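# Move one bottle from tray upright into crate's empty slot

## Task

Pick one of the bottles standing on the tray and set it upright in the crate's single free slot, with the remaining two still upright on the tray. The task fails if the crate or the tray ends up tilted or shifted from where it was.

## Robot and tools

Robot: two Doosan M1013 arms, left_arm and right_arm, each with a Robotiq 140 mm two-finger gripper. left_arm's fingers are rigid. right_arm's fingers can fold at a hinge: grip parts with the outer quarter of the pads (near the tips). Deeper grips may fold the fingers, hold a narrow part loosely or squeeze a wide one too hard. Pressing the fingertips onto a surface folds them easily unless fully closed. Bases in the scene frame: left_arm near (-0.005, +0.460, +0.002) m, right_arm near (-0.047, -0.711, +0.002) m, both yawed only slightly.

Frame: all hand positions, orientations (quat_wxyz) and velocities are in the scene frame, in metres, m/s and rad/s. Origin is at table height midway between the nominal bases; +z up, +x out over the table, left_arm on the +y side. Reported hand poses can be off by a few centimetres, more at long reach. end_effector_position is the pinch point between closed pads; the gripper's +z points along the fingers, and its y axis is the closing direction.

The 18-number row (used by execute_actions and move): one list covering both arms. Numbers 1-6 are left_arm's absolute joint target angles in radians, in this order: wrist pitch, wrist roll, elbow, forearm roll, shoulder, waist. Then left gripper position, force_limit, speed. Numbers 10-18 are the same nine for right_arm. Shoulder, forearm roll and wrist roll have signs flipped relative to the URDF, in commands and in all results. Stated ranges (URDF signs): elbow -2.792 to 2.792; all other joints -6.283 to 6.283. A target more than 0.010 rad beyond a range end, and farther out than the present angle, is refused. Always send the unmoving arm's current values too; its gripper numbers are commands (0 is not 'no change').

Gripper numbers, each in [-1, 1]: position +1 = 140 mm open, about -0.8 = pads touching, -1 = close until blocked. force_limit sets squeeze (roughly 14 N at -1, 40 N at 0, 58 N at +1 for a slow close); speed sets finger speed (about 30 mm/s at -1, 140 at 0, 250 at +1); a fast close grips much harder. Both start at +1. After closing, check object_status: 2 means stopped on something while closing (a grip); 3 means reached target or pads met, so maybe nothing held; 0 moving; 1 blocked while opening. It can lag 0.2-1.7 s. position_measured is in counts: 3 open, ~139 = 60 mm, ~200 = 20 mm, 230 pads meet. To grip harder, raise force_limit and nudge position (-1 to -0.98); to soften, open and reclose slowly.

Tools:
- execute_actions(actions, cameras): actions is a list of actions; each action is up to 15 rows, one per 1/30 s step, the last row held to fill 15 steps. Empty list returns images and full state. Joint moves are speed-limited, so large changes take several actions.
- move(target, speed, blend, stop_force, zero, blocking, cameras): plans joint paths to a single row or a list of up to 15 rows (10 s total). speed is rad/s for the joint with farthest to go, 0.01-3.92, default 0.5. blend (rad) rounds corners in a list. stop_force (10-80 N, both arms) ends an arm's path on a felt push; use with a low speed; it cannot sense light touches, fails near singular poses, and must be omitted when moving away from something being pressed. zero resets the force baseline (default true). blocking=false returns after 0.5 s while the move continues; not allowed with stop_force. Paths ignore obstacles and the other arm. Result adds a 'move:' line: done, off_target, moving, held or fault, plus limits=held if steps were withheld.
- wait(seconds 0-10), stop() (brakes a move; fingers keep moving), zoom_image(camera, region [x0,y0,x1,y1] pixels, max 504x504), clear_fault(arm), read_manual(section), finished_scene(scene).
Cameras: cam_head_left, cam_head_right, cam_high, cam_low, cam_left_wrist, cam_right_wrist, all 672x504.

Results: Joint positions, velocities, Joint targets (where joints are now being driven), Tool commands, joint torques and external torque estimates (positive toward larger joint numbers), Flange force along the gripper's x y z (noisy, includes held weight), Wrist depth (7x7 grid of distances in mm ahead of each wrist camera; '-' unknown), MOTOR HOT, fault lines, 'joint command not followed' (clearance check altered commands), 'joint sent to its limit'.

Faults: contact torque at a joint's load limit (waist/shoulder 323, elbow 152, wrist joints 42.7 N m) or 144 N outside force stops the arm until clear_fault. Overheating brakes an arm for 30-60 s or more. Arms are stiff: targets slightly beyond a firm contact can fault.

Avoid: dropping or releasing moving parts, knocking bottles over, hitting or shoving the crate or tray, arm-to-arm contact or closing one gripper on the other, heavy off-centre loads twisting the wrist, anything leaving the table, and any fault stops. Finish only when the bottle stands by itself in the slot.

Each tool is called after "Request:" as name([rows], argument=value, ...), one row to a line, values as JSON.

## Session

Request:
execute_actions(actions=[])

Scene clock: 0.00 s.
left_arm: end_effector_position=(+0.3976, -0.1557, +0.2096) position_measured=3 object_status=3 end_effector_quat_wxyz=(+0.178, +0.675, -0.696, +0.170) | right_arm: end_effector_position=(+0.8972, -0.3906, +0.2970) position_measured=3 object_status=3 end_effector_quat_wxyz=(-0.209, +0.759, +0.022, +0.616)
Joint names: [wrist pitch, wrist roll, elbow, forearm roll, shoulder, waist]
Joint positions: left_arm=[0.753 -2.571 1.865 0.475 -0.193 -0.856] | right_arm=[-0.582 -1.998 1.883 0.171 -0.418 0.278]
Joint velocities: within noise
Joint torques (N m): no reading
External joint torques (N m): no reading
Flange force (N): no reading
Wrist depth (mm): cam_left_wrist=[- - - - - - 1186 / - - - - - 1278 1263 / 182 - - - - 1234 1241 / - 138 - - - 135 1206 / - 112 - - - - 104 / - - - - - 1095 1167 / - 214 - - - 1213 -] | cam_right_wrist=[2449 2501 2195 - 1907 - 1674 / 4308 - - 2529 1876 1776 1939 / 2501 3021 2908 - 1907 1604 2195 / - 134 3144 2769 2115 1876 131 / 100 143 2449 2195 1861 1723 126 / 2237 2216 1972 1736 1616 1472 1353 / 1891 1736 1616 1454 1368 1258 1212]
Joint targets: left_arm=[0.753 -2.571 1.865 0.475 -0.193 -0.856] | right_arm=[-0.582 -1.998 1.883 0.171 -0.418 0.278]
Tool commands: left_gripper/position=+1.0 left_gripper/force_limit=+1.0 left_gripper/speed=+1.0 right_gripper/position=+1.0 right_gripper/force_limit=+1.0 right_gripper/speed=+1.0
camera_calibration:
cam_left_wrist: T_world_to_cam=[[-0.999032, 0.0315624, 0.030626, 0.397596], [0.0269584, 0.989704, -0.140569, 0.175258], [-0.0347473, -0.139608, -0.989597, 0.342662], [0, 0, 0, 1]] pos_world=[0.404393, -0.138165, 0.351556]
cam_right_wrist: T_world_to_cam=[[0.288735, -0.903721, -0.316102, -0.507029], [-0.551281, 0.113006, -0.826631, 0.788477], [0.782765, 0.412938, -0.465575, -0.258822], [0, 0, 0, 1]] pos_world=[0.783666, -0.440438, 0.371005]

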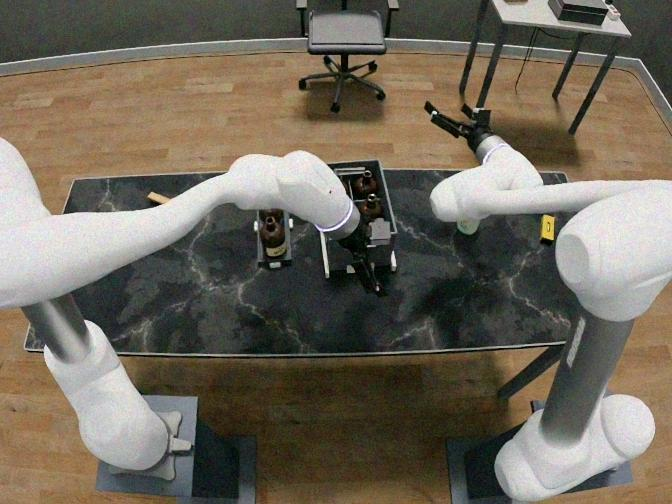

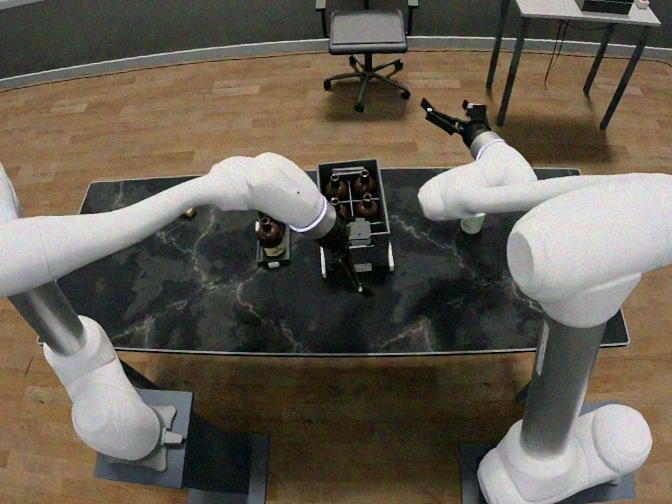

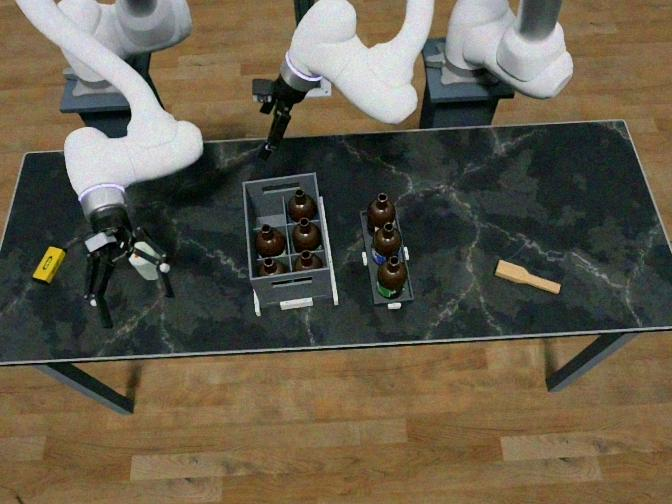

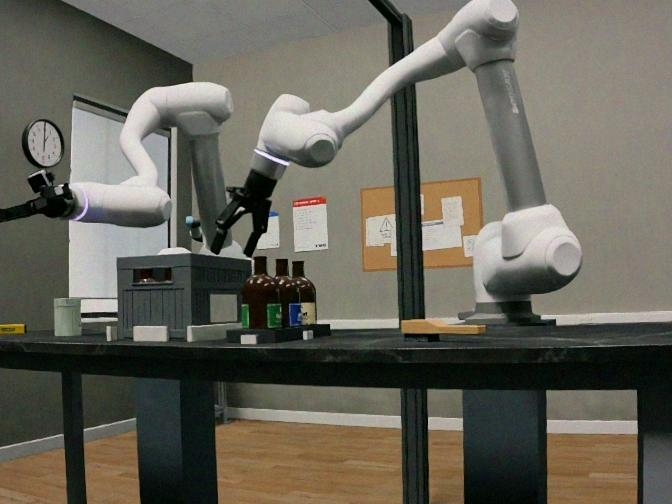

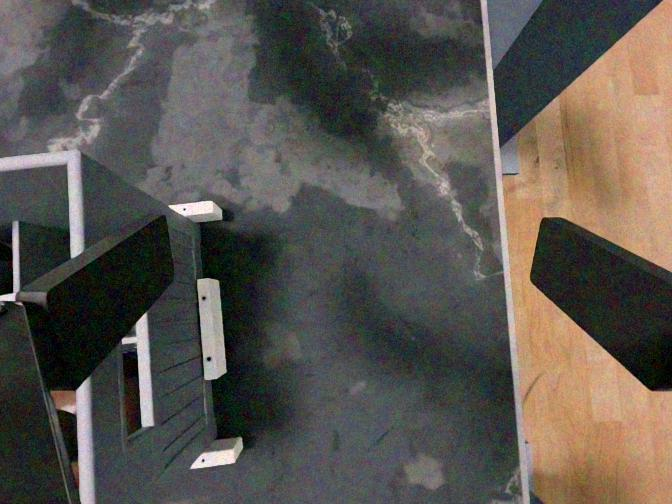

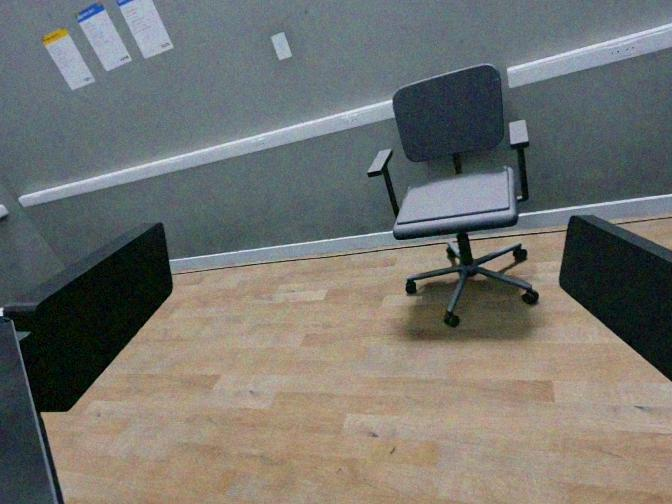

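Request:
move([
  [0.9,-2.2,1.5,0.3,-0.15,-0.856,1,1,1,-0.582,-1.998,1.883,0.171,-0.418,0.278,1,1,1],
  [1.387,-0.997,1.576,0,-0.179,-0.534,1,1,1,-0.582,-1.998,1.883,0.171,-0.418,0.278,1,1,1],
], blend=[0.1,0], speed=0.9, cameras=["cam_high","cam_low","cam_left_wrist","cam_head_left"])

Scene clock: 71.70 s.
left_arm: end_effector_position=(+0.5672, +0.1303, +0.3299) position_measured=3 object_status=3 end_effector_quat_wxyz=(+0.000, +1.000, +0.000, +0.000) | right_arm: end_effector_position=(+0.8971, -0.3904, +0.2974) position_measured=3 object_status=3 end_effector_quat_wxyz=(-0.209, +0.759, +0.022, +0.616)
Joint names: [wrist pitch, wrist roll, elbow, forearm roll, shoulder, waist]
Joint positions: left_arm=[1.387 -0.997 1.576 0 -0.179 -0.534] | right_arm=[-0.582 -1.998 1.883 0.171 -0.418 0.278]
Joint torques (N m): left_arm=[-0.37 -0.59 -42.46 -4.71 63.12 2.32] | right_arm=[-2.44 0.57 -34.34 -2.86 71.98 3.63]
External joint torques (N m): left_arm=[0.32 0.59 1.12 0.45 -3.65 -2.45] | right_arm=[-0.26 -0.55 0.31 -0.55 4.53 -4.01]
Flange force (N): left_arm=[0.8 5.7 2.2] | right_arm=[4.8 4.1 -7.7]
Wrist depth (mm): cam_left_wrist=[- - 404 296 418 327 313 / - - - - - 364 - / - 420 - - - 321 - / - 128 - - - 136 121 / - 112 - - - - 104 / 1602 - 1602 1626 - - - / - 598 1745 1731 - 1704 -] | cam_right_wrist=[2475 2398 2195 - 1776 1674 1749 / - 2705 2449 2475 1846 1939 - / 4230 4154 - - 1861 1832 - / 3635 134 2423 2705 2023 1861 131 / 100 144 2529 2216 1923 1736 114 / 2154 2174 1939 1711 1572 1472 1337 / 1891 1776 1638 1482 1360 1307 1218]
Joint targets: left_arm=[1.387 -0.997 1.576 0.000 -0.179 -0.534] | right_arm=[-0.582 -1.998 1.883 0.171 -0.418 0.278]
move: done
camera_calibration:
cam_left_wrist: T_world_to_cam=[[0.0113644, -0.999686, 0.0223232, 0.118241], [-0.937008, -0.00285204, 0.349296, 0.419105], [-0.349122, -0.0248866, -0.936747, 0.653539], [0, 0, 0, 1]] pos_world=[0.619526, 0.135664, 0.463169]
Images, in order (width x height): cam_head_left 672x504, cam_high 672x504, cam_low 672x504, cam_left_wrist 672x504.

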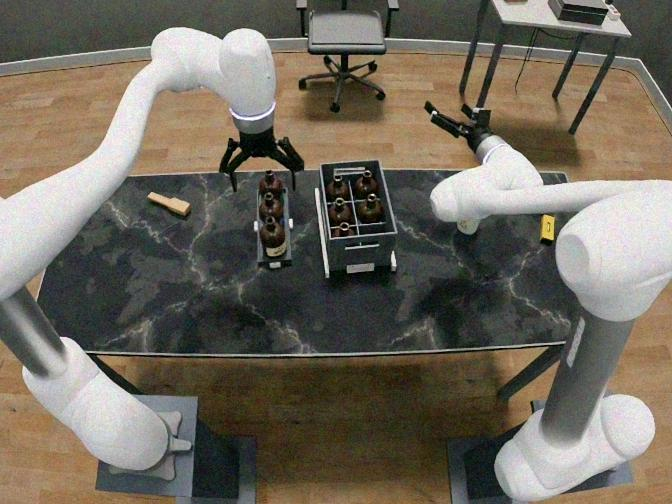

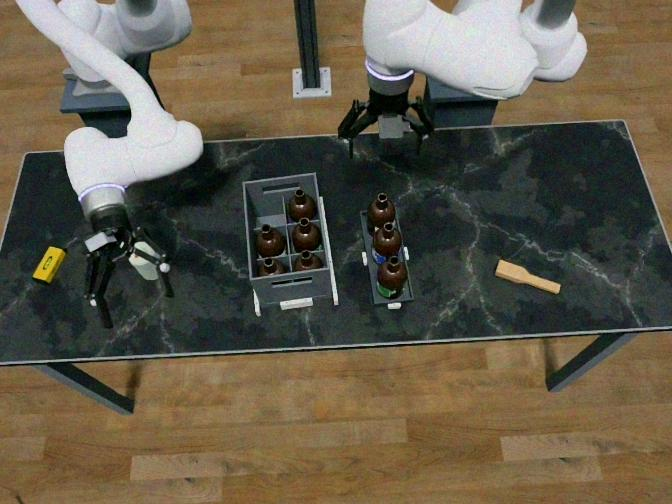

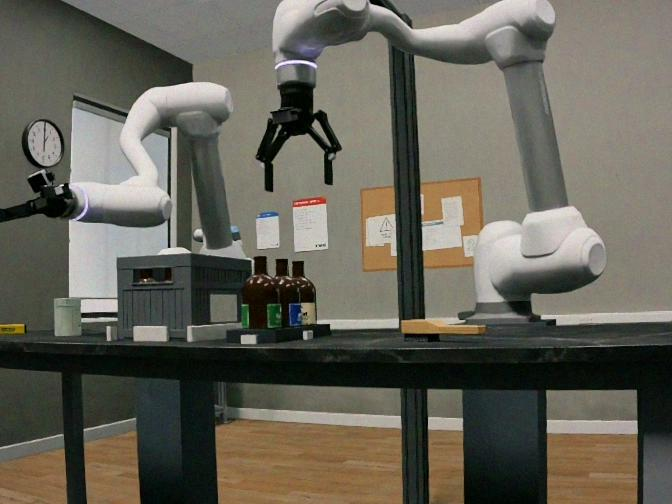

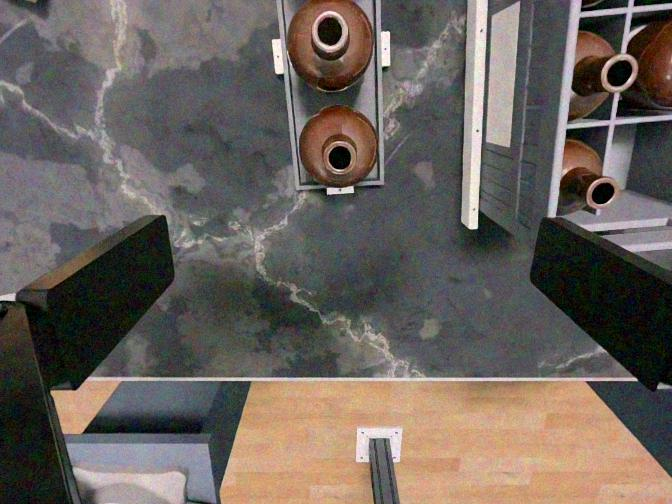

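Request:
move(target=[1.1351,-1.0057,1.7328,0,-0.2737,-0.5251,0.0,0,0.9,-0.582,-1.998,1.883,0.171,-0.418,0.278,1,1,1], speed=0.2, stop_force=15, cameras=["cam_high","cam_low","cam_left_wrist","cam_head_left"])

Request:
zoom_image(camera="cam_low", region=[200, 200, 350, 360])

Request:
zoom_image(camera="cam_high", region=[230, 130, 430, 320])

Scene clock: 109.20 s.
left_arm: end_effector_position=(+0.5824, +0.1276, +0.1832) position_measured=129 object_status=3 end_effector_quat_wxyz=(+0.000, +1.000, +0.000, +0.000) | right_arm: end_effector_position=(+0.8971, -0.3904, +0.2974) position_measured=3 object_status=3 end_effector_quat_wxyz=(-0.209, +0.759, +0.022, +0.616)
Joint names: [wrist pitch, wrist roll, elbow, forearm roll, shoulder, waist]
Joint positions: left_arm=[1.135 -1.006 1.733 0 -0.274 -0.525] | right_arm=[-0.582 -1.998 1.883 0.171 -0.418 0.278]
Joint torques (N m): left_arm=[-0.38 -0.7 -39.48 -4.33 68.98 2.37] | right_arm=[-2.46 0.56 -34.31 -2.84 72.13 3.57]
External joint torques (N m): left_arm=[0.32 0.7 1.2 0.38 -2.78 -2.41] | right_arm=[-0.25 -0.55 0.25 -0.56 4.51 -3.71]
Flange force (N): left_arm=[-0.8 4.8 2.6] | right_arm=[4.8 3.6 -7.5]
Wrist depth (mm): cam_left_wrist=[- - 175 169 276 255 212 / - - - 183 - 262 214 / - - 279 197 - - 211 / - - 124 - 143 105 207 / - 88 - - - 81 90 / - - - - - - - / - - 409 418 - - -] | cam_right_wrist=[2737 2195 - - 1891 1907 1846 / - - 2096 2059 1846 1711 - / 3144 2614 2837 - 1907 2115 2096 / 3421 144 3144 3021 1955 1891 131 / 100 144 2423 2115 1923 1662 114 / 2216 2216 1955 1803 1627 1445 1345 / 1891 1762 1593 1427 1377 1231 1169]
Joint targets: left_arm=[1.135 -1.006 1.733 0.000 -0.274 -0.525] | right_arm=[-0.582 -1.998 1.883 0.171 -0.418 0.278]
move: done
camera_calibration:
cam_left_wrist: T_world_to_cam=[[0.0116514, -0.999678, 0.0225355, 0.118495], [-0.937117, -0.00305476, 0.349002, 0.484677], [-0.348821, -0.0251848, -0.936851, 0.521207], [0, 0, 0, 1]] pos_world=[0.634626, 0.133064, 0.31647]
Images, in order (width x height): cam_head_left 672x504, cam_high 672x504, cam_low 672x504, cam_left_wrist 672x504.

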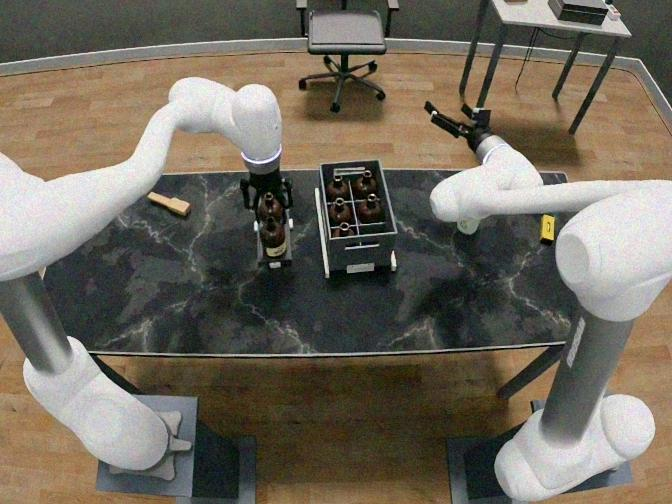

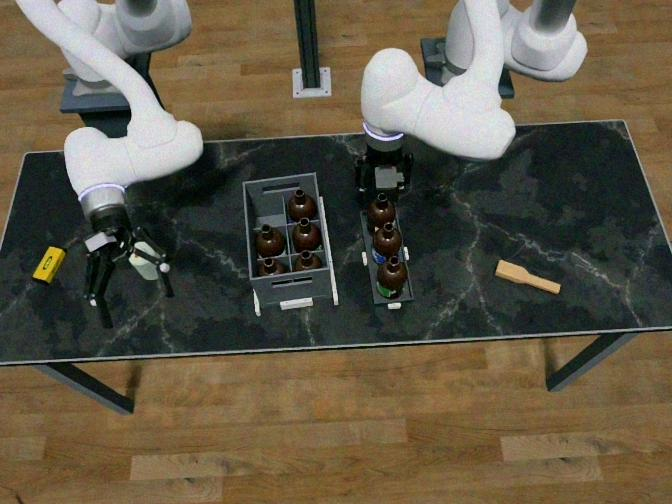

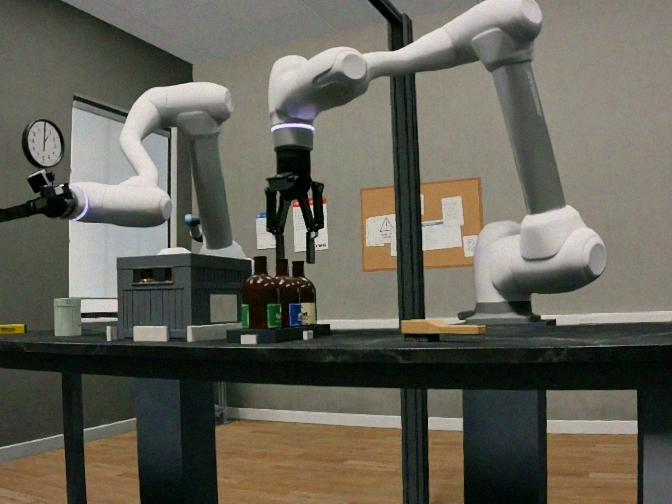

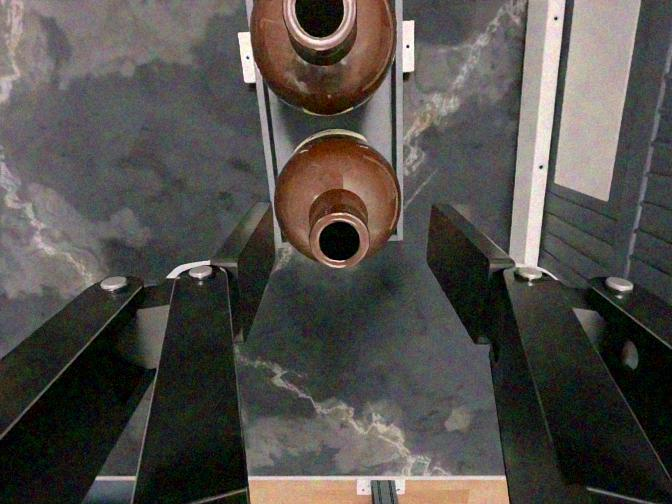

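Scaled by 3.150 from the camera's 672x504 image, which has a finer 960x720 frame.

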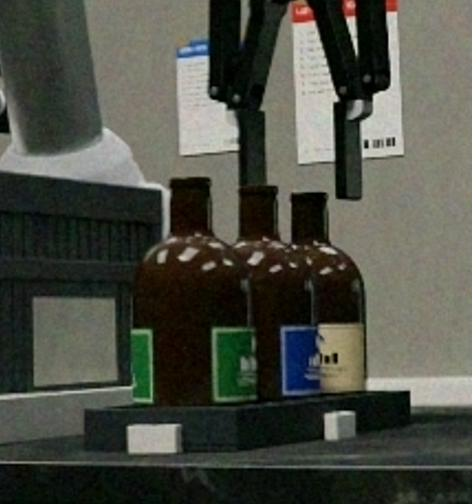

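Scaled by 2.520 from the camera's 672x504 image, which has a finer 960x720 frame.

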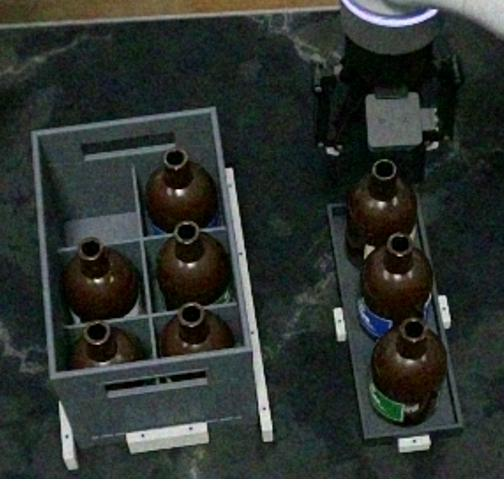

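Request:
move(target=[1.1351,-1.0057,1.7328,0,-0.2737,-0.5251,-1,0,-1,-0.582,-1.998,1.883,0.171,-0.418,0.278,1,1,1], cameras=["cam_low","cam_left_wrist"])

Scene clock: 118.90 s.
left_arm: end_effector_position=(+0.5824, +0.1276, +0.1832) position_measured=194 object_status=0 end_effector_quat_wxyz=(+0.000, +1.000, +0.000, +0.000) | right_arm: end_effector_position=(+0.8971, -0.3904, +0.2974) position_measured=3 object_status=3 end_effector_quat_wxyz=(-0.209, +0.759, +0.022, +0.616)
Joint names: [wrist pitch, wrist roll, elbow, forearm roll, shoulder, waist]
Joint positions: left_arm=[1.135 -1.006 1.733 0 -0.274 -0.525] | right_arm=[-0.582 -1.998 1.883 0.171 -0.418 0.278]
Joint torques (N m): left_arm=[-0.7 -0.71 -36.81 -3.86 65.17 1.26] | right_arm=[-2.46 0.57 -34.4 -2.83 72.18 3.32]
External joint torques (N m): left_arm=[0.64 0.71 -1.46 -0.08 0.97 -1.38] | right_arm=[-0.24 -0.55 0.37 -0.57 4.24 -3.55]
Flange force (N): left_arm=[-0.1 3.5 -3.3] | right_arm=[4.4 3.5 -7.3]
Wrist depth (mm): cam_left_wrist=[- - 176 168 192 - 211 / - - 274 194 - 259 209 / - - - 194 - 290 219 / 336 - - - 120 280 213 / - - - - - 81 200 / - - - - - - - / - - - - - - -] | cam_right_wrist=[2644 2674 - - 1907 1876 1776 / - - - 2154 1832 1723 2134 / - - - - 1923 1616 2096 / 3525 144 3102 3579 2059 1939 131 / 100 144 2041 2195 1923 1736 114 / - 2216 1876 1776 1593 1482 1271 / 1891 1674 1572 1463 1353 1419 1224]
Joint targets: left_arm=[1.135 -1.006 1.733 0.000 -0.274 -0.525] | right_arm=[-0.582 -1.998 1.883 0.171 -0.418 0.278]
move: done
camera_calibration:
cam_left_wrist: T_world_to_cam=[[0.0116514, -0.999678, 0.0225355, 0.118495], [-0.937117, -0.00305476, 0.349002, 0.484677], [-0.348821, -0.0251848, -0.936851, 0.521207], [0, 0, 0, 1]] pos_world=[0.634626, 0.133064, 0.31647]
Images, in order (width x height): cam_low 672x504, cam_left_wrist 672x504.

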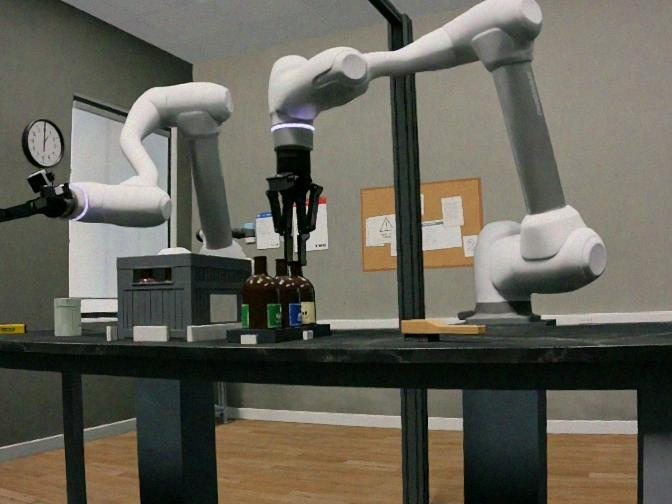

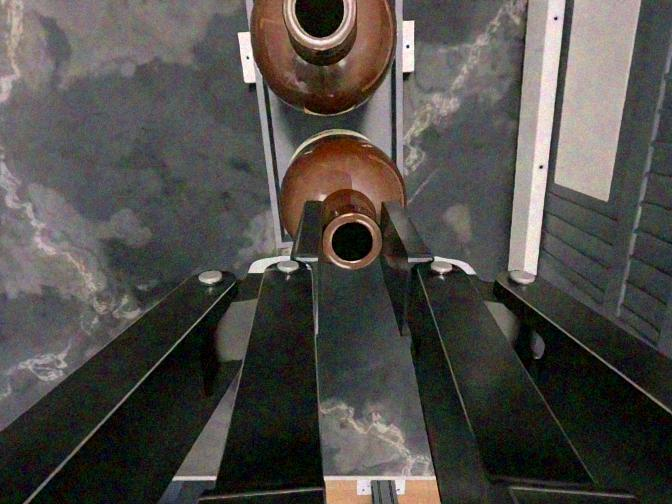

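Request:
move([
  [1.3044,-1.0057,1.6174,0,-0.2198,-0.5251,-1,0,-1,-0.582,-1.998,1.883,0.171,-0.418,0.278,1,1,1],
  [1.4975,-1.0057,1.4544,0,-0.1897,-0.5251,-1,0,-1,-0.582,-1.998,1.883,0.171,-0.418,0.278,1,1,1],
  [1.6010,-0.7043,1.0646,0,-0.4760,-0.8265,-1,0,-1,-0.582,-1.998,1.883,0.171,-0.418,0.278,1,1,1],
], speed=[0.12,0.2,0.35], blend=[0.03,0.05,0], cameras=["cam_high","cam_low","cam_left_wrist","cam_head_right"])

Request:
zoom_image(camera="cam_low", region=[100, 100, 300, 350])

Request:
zoom_image(camera="cam_high", region=[200, 130, 400, 320])

Scene clock: 147.10 s.
left_arm: end_effector_position=(+0.5663, -0.1603, +0.3902) position_measured=194 object_status=2 end_effector_quat_wxyz=(+0.000, +1.000, +0.000, +0.000) | right_arm: end_effector_position=(+0.8971, -0.3904, +0.2974) position_measured=3 object_status=3 end_effector_quat_wxyz=(-0.209, +0.759, +0.022, +0.616)
Joint names: [wrist pitch, wrist roll, elbow, forearm roll, shoulder, waist]
Joint positions: left_arm=[1.601 -0.704 1.065 0 -0.476 -0.826] | right_arm=[-0.582 -1.998 1.883 0.171 -0.418 0.278]
Joint torques (N m): left_arm=[-0.28 -0.74 -44.73 -4.64 93.12 1.41] | right_arm=[-2.42 0.55 -34.44 -2.81 71.87 3.62]
External joint torques (N m): left_arm=[0.24 0.74 2.67 0.28 -3.56 -1.01] | right_arm=[-0.28 -0.53 0.44 -0.59 4.49 -3.89]
Flange force (N): left_arm=[-2.0 0.9 4.4] | right_arm=[4.5 3.9 -7.9]
Wrist depth (mm): cam_left_wrist=[364 - - 367 - - - / - - - - - - - / - - - 192 - - - / - - - 162 111 - 191 / - - - - - 81 181 / - - - - - - - / - - - - - - -] | cam_right_wrist=[- 2237 - - 1939 - 1627 / - - 2449 2475 1846 2096 - / - 3372 2705 - 1955 1923 1939 / - 144 3277 2585 1988 1616 131 / 100 143 2501 2195 1891 1723 114 / 2174 2174 1923 1762 1541 1541 1329 / 1972 - 1650 1445 1368 1300 1212]
Joint targets: left_arm=[1.601 -0.704 1.065 0.000 -0.476 -0.826] | right_arm=[-0.582 -1.998 1.883 0.171 -0.418 0.278]
move: done
camera_calibration:
cam_left_wrist: T_world_to_cam=[[0.0116862, -0.999676, 0.02263, -0.173861], [-0.937149, -0.00305672, 0.348915, 0.396625], [-0.348733, -0.0252852, -0.936881, 0.70225], [0, 0, 0, 1]] pos_world=[0.618626, -0.154836, 0.52347]
Images, in order (width x height): cam_head_right 672x504, cam_high 672x504, cam_low 672x504, cam_left_wrist 672x504.

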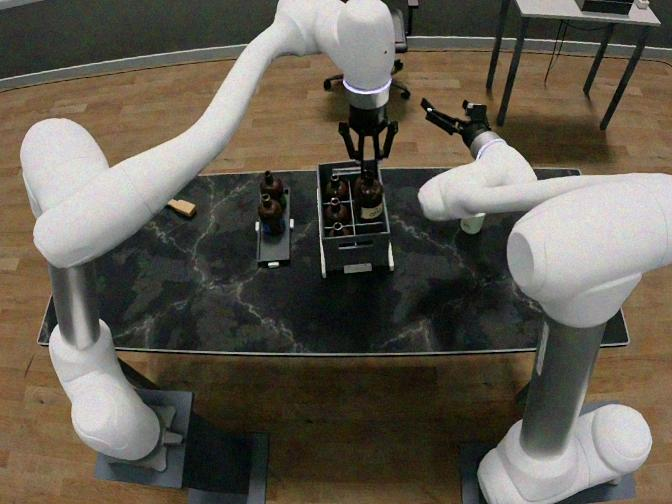

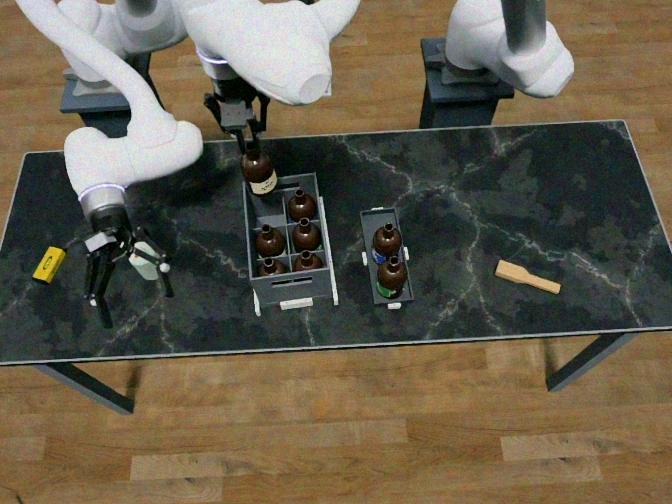

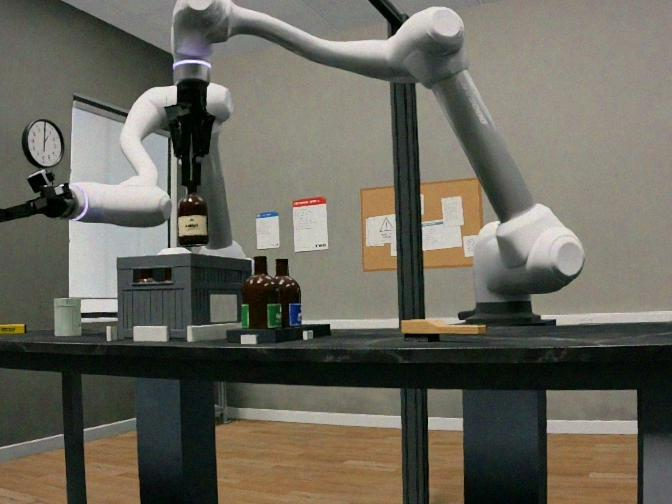

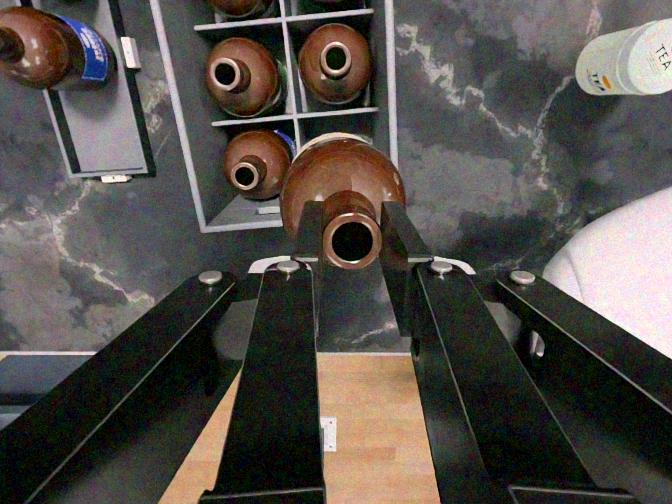

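Scaled by 2.016 from the camera's 672x504 image, which has a finer 960x720 frame.

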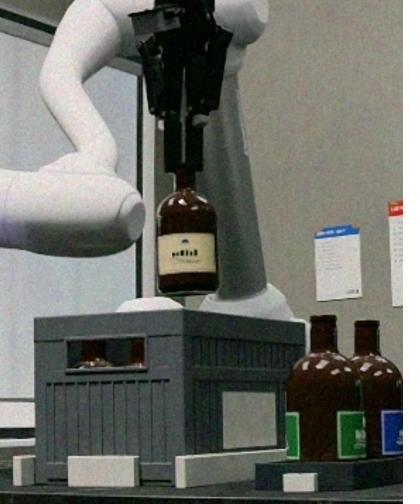

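Scaled by 2.520 from the camera's 672x504 image, which has a finer 960x720 frame.

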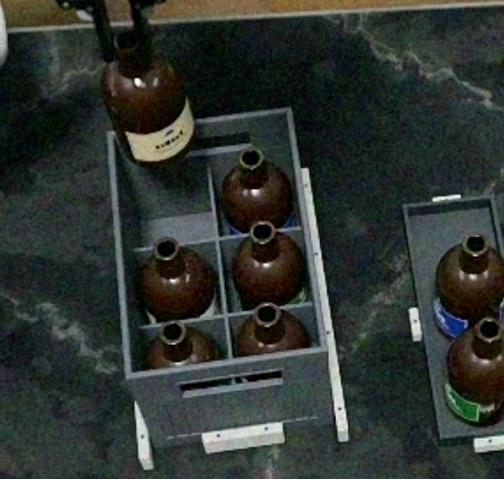

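Request:
move([
  [1.4437,-0.7043,1.2142,0,-0.4837,-0.8265,-1,0,-1,-0.582,-1.998,1.883,0.171,-0.418,0.278,1,1,1],
  [1.3278,-0.7043,1.3081,0,-0.5057,-0.8265,-1,0,-1,-0.582,-1.998,1.883,0.171,-0.418,0.278,1,1,1],
  [1.2325,-0.7043,1.3753,0,-0.5338,-0.8265,-1,0,-1,-0.582,-1.998,1.883,0.171,-0.418,0.278,1,1,1],
], speed=[0.12,0.05,0.025], blend=[0.03,0.02,0], stop_force=12, cameras=["cam_high","cam_low","cam_left_wrist","cam_head_right"])

Request:
zoom_image(camera="cam_high", region=[200, 130, 400, 320])

Scene clock: 194.03 s.
left_arm: end_effector_position=(+0.5666, -0.1608, +0.1865) position_measured=194 object_status=2 end_effector_quat_wxyz=(+0.000, +1.000, +0.000, +0.000) | right_arm: end_effector_position=(+0.8971, -0.3904, +0.2974) position_measured=3 object_status=3 end_effector_quat_wxyz=(-0.209, +0.759, +0.022, +0.616)
Joint names: [wrist pitch, wrist roll, elbow, forearm roll, shoulder, waist]
Joint positions: left_arm=[1.258 -0.704 1.357 0 -0.526 -0.827] | right_arm=[-0.582 -1.998 1.883 0.171 -0.418 0.278]
Joint torques (N m): left_arm=[-1.41 -0.65 -31.87 -3.78 77.53 0.49] | right_arm=[-2.41 0.58 -34.34 -2.8 71.78 3.57]
External joint torques (N m): left_arm=[1.37 0.65 -8.24 -0.37 14.51 -0.45] | right_arm=[-0.31 -0.56 0.16 -0.62 5.14 -3.67]
Flange force (N): left_arm=[-1.7 0.1 -18.4] | right_arm=[5.2 3.3 -8.2]
Wrist depth (mm): cam_left_wrist=[135 160 200 164 - - - / - 190 209 - 180 - - / - - - 198 147 316 324 / 182 204 - - 134 - 332 / 179 - - 171 - 82 - / - - - - - - - / - - - - - - -] | cam_right_wrist=[2644 2529 2005 2115 1593 1711 1736 / - - 2449 2398 1846 1891 1521 / - 2837 2872 - 1891 1907 - / - 134 2737 2585 1972 1891 131 / 100 144 2374 2134 - - 114 / 2195 2475 1972 1817 1662 1377 1337 / 1939 1736 - 1427 1368 1271 1199]
Joint targets: left_arm=[1.258 -0.704 1.357 0.000 -0.526 -0.827] | right_arm=[-0.582 -1.998 1.883 0.171 -0.418 0.278]
move: contact (left_arm); path passed 2 of 3 targets; left_arm: the wrist pitch is farthest, 0.025 rad from its target
camera_calibration:
cam_left_wrist: T_world_to_cam=[[0.0116242, -0.999673, 0.0227604, -0.169758], [-0.937195, -0.00295645, 0.348793, 0.468061], [-0.348612, -0.0253854, -0.936923, 0.511422], [0, 0, 0, 1]] pos_world=[0.618926, -0.155336, 0.319771]
Images, in order (width x height): cam_head_right 672x504, cam_high 672x504, cam_low 672x504, cam_left_wrist 672x504.

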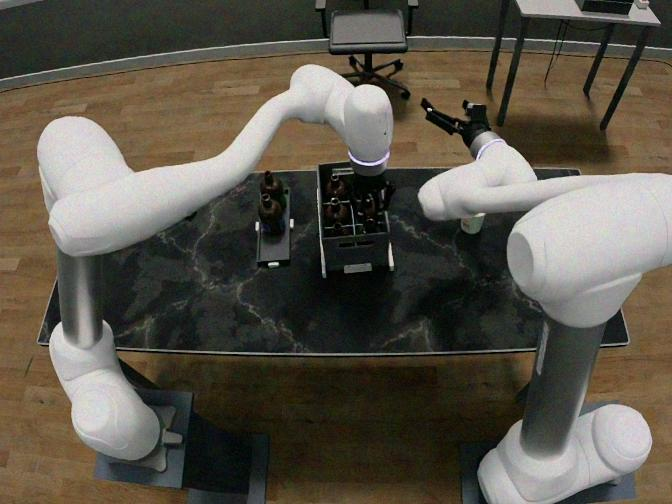

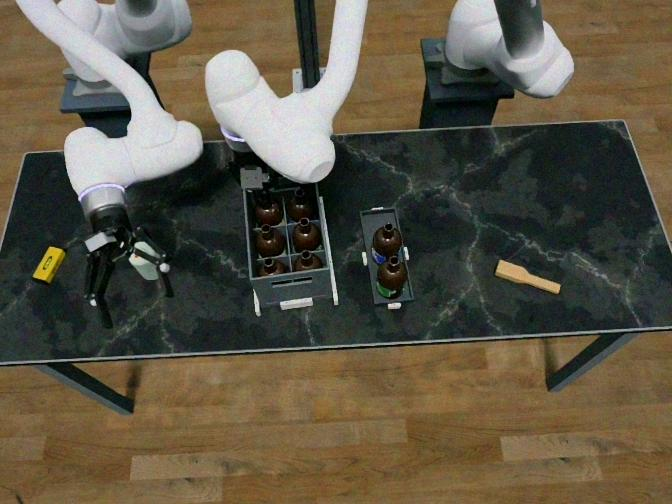

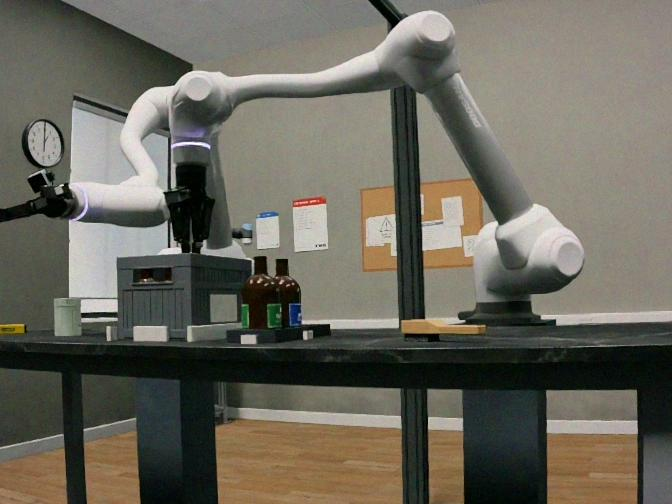

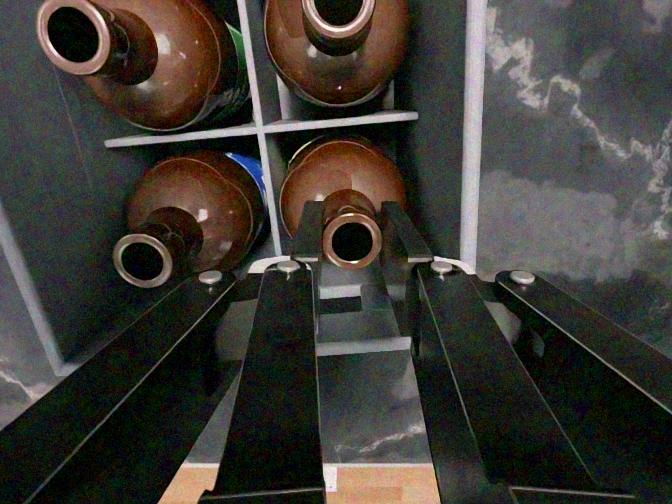

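Scaled by 2.520 from the camera's 672x504 image, which has a finer 960x720 frame.

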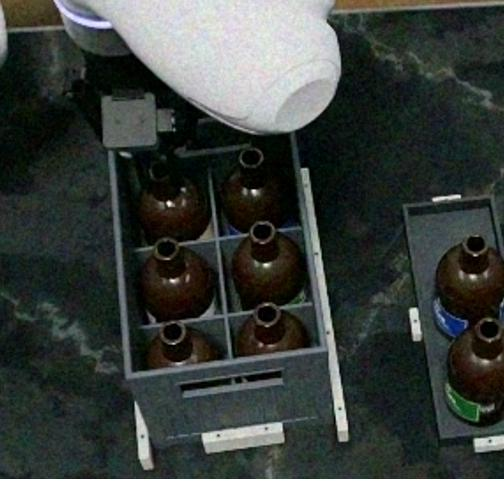

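Request:
move([
  [1.258,-0.7043,1.357,0,-0.526,-0.8265,-0.3,0,-1,-0.582,-1.998,1.883,0.171,-0.418,0.278,1,1,1],
  [1.3278,-0.7043,1.3081,0,-0.5057,-0.8265,-0.3,0,-1,-0.582,-1.998,1.883,0.171,-0.418,0.278,1,1,1],
  [1.6010,-0.7043,1.0646,0,-0.4760,-0.8265,-0.3,0,-1,-0.582,-1.998,1.883,0.171,-0.418,0.278,1,1,1],
], speed=[0.1,0.08,0.25], blend=[0,0.03,0], cameras=["cam_high","cam_low","cam_left_wrist"])

Request:
zoom_image(camera="cam_high", region=[200, 130, 400, 320])

Scene clock: 213.03 s.
left_arm: end_effector_position=(+0.5663, -0.1603, +0.3902) position_measured=167 object_status=3 end_effector_quat_wxyz=(+0.000, +1.000, +0.000, +0.000) | right_arm: end_effector_position=(+0.8971, -0.3904, +0.2974) position_measured=3 object_status=3 end_effector_quat_wxyz=(-0.209, +0.759, +0.022, +0.616)
Joint names: [wrist pitch, wrist roll, elbow, forearm roll, shoulder, waist]
Joint positions: left_arm=[1.601 -0.704 1.065 0 -0.476 -0.827] | right_arm=[-0.582 -1.998 1.883 0.171 -0.418 0.278]
Joint torques (N m): left_arm=[-0.42 -0.68 -42.87 -4.75 91.46 2.5] | right_arm=[-2.4 0.56 -34.32 -2.82 71.83 3.43]
External joint torques (N m): left_arm=[0.39 0.68 0.87 0.4 -1.95 -2.31] | right_arm=[-0.3 -0.55 0.3 -0.57 4.57 -3.53]
Flange force (N): left_arm=[-1.7 3.4 0.8] | right_arm=[4.6 3.4 -7.7]
Wrist depth (mm): cam_left_wrist=[371 - - - - - - / - - - - - - - / - - - 435 - - - / - - - - 114 - 190 / - - - 590 - 76 178 / - - - 1664 - - - / - - - 1664 - - -] | cam_right_wrist=[2769 2350 - 2303 1907 - 1776 / - 2674 - 2614 1846 1723 1988 / 2945 3144 2501 - 1891 1891 - / - 134 3102 2705 1972 1939 131 / 100 125 2449 2259 1876 1711 114 / 2174 2134 2005 1749 1593 1491 1329 / 1939 1891 1604 1463 1368 1278 1205]
Joint targets: left_arm=[1.601 -0.704 1.065 0.000 -0.476 -0.826] | right_arm=[-0.582 -1.998 1.883 0.171 -0.418 0.278]
move: done
camera_calibration:
cam_left_wrist: T_world_to_cam=[[0.0116514, -0.999678, 0.0225355, -0.17389], [-0.937117, -0.00305476, 0.349002, 0.396466], [-0.348821, -0.0251848, -0.936851, 0.702266], [0, 0, 0, 1]] pos_world=[0.618526, -0.154936, 0.52347]
Images, in order (width x height): cam_high 672x504, cam_low 672x504, cam_left_wrist 672x504.

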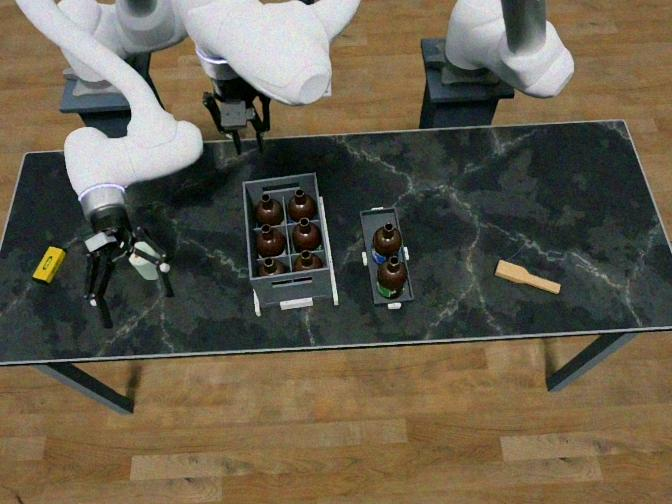

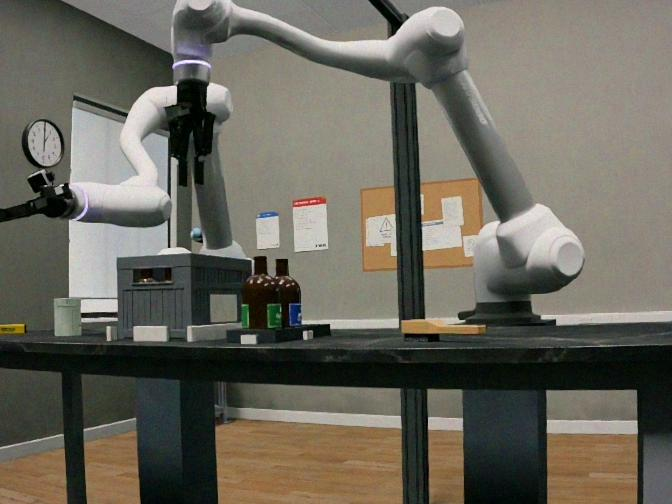

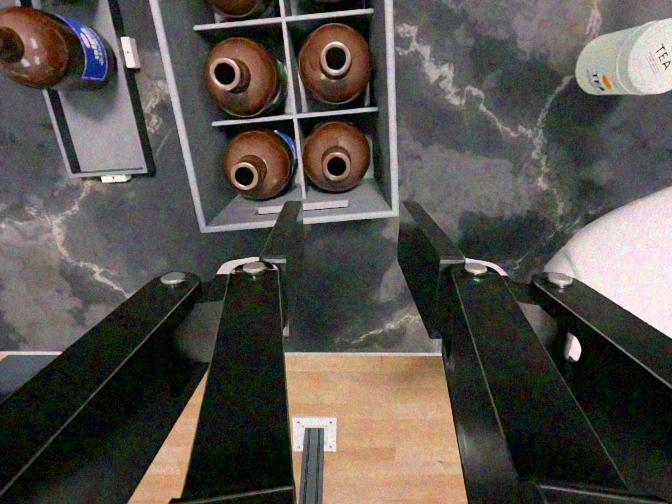

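Scaled by 2.520 from the camera's 672x504 image, which has a finer 960x720 frame.

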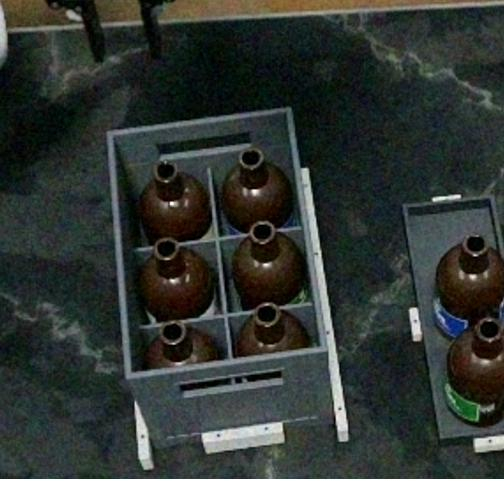

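Request:
finished_scene(scene=2)

The scene is finished: the task was done.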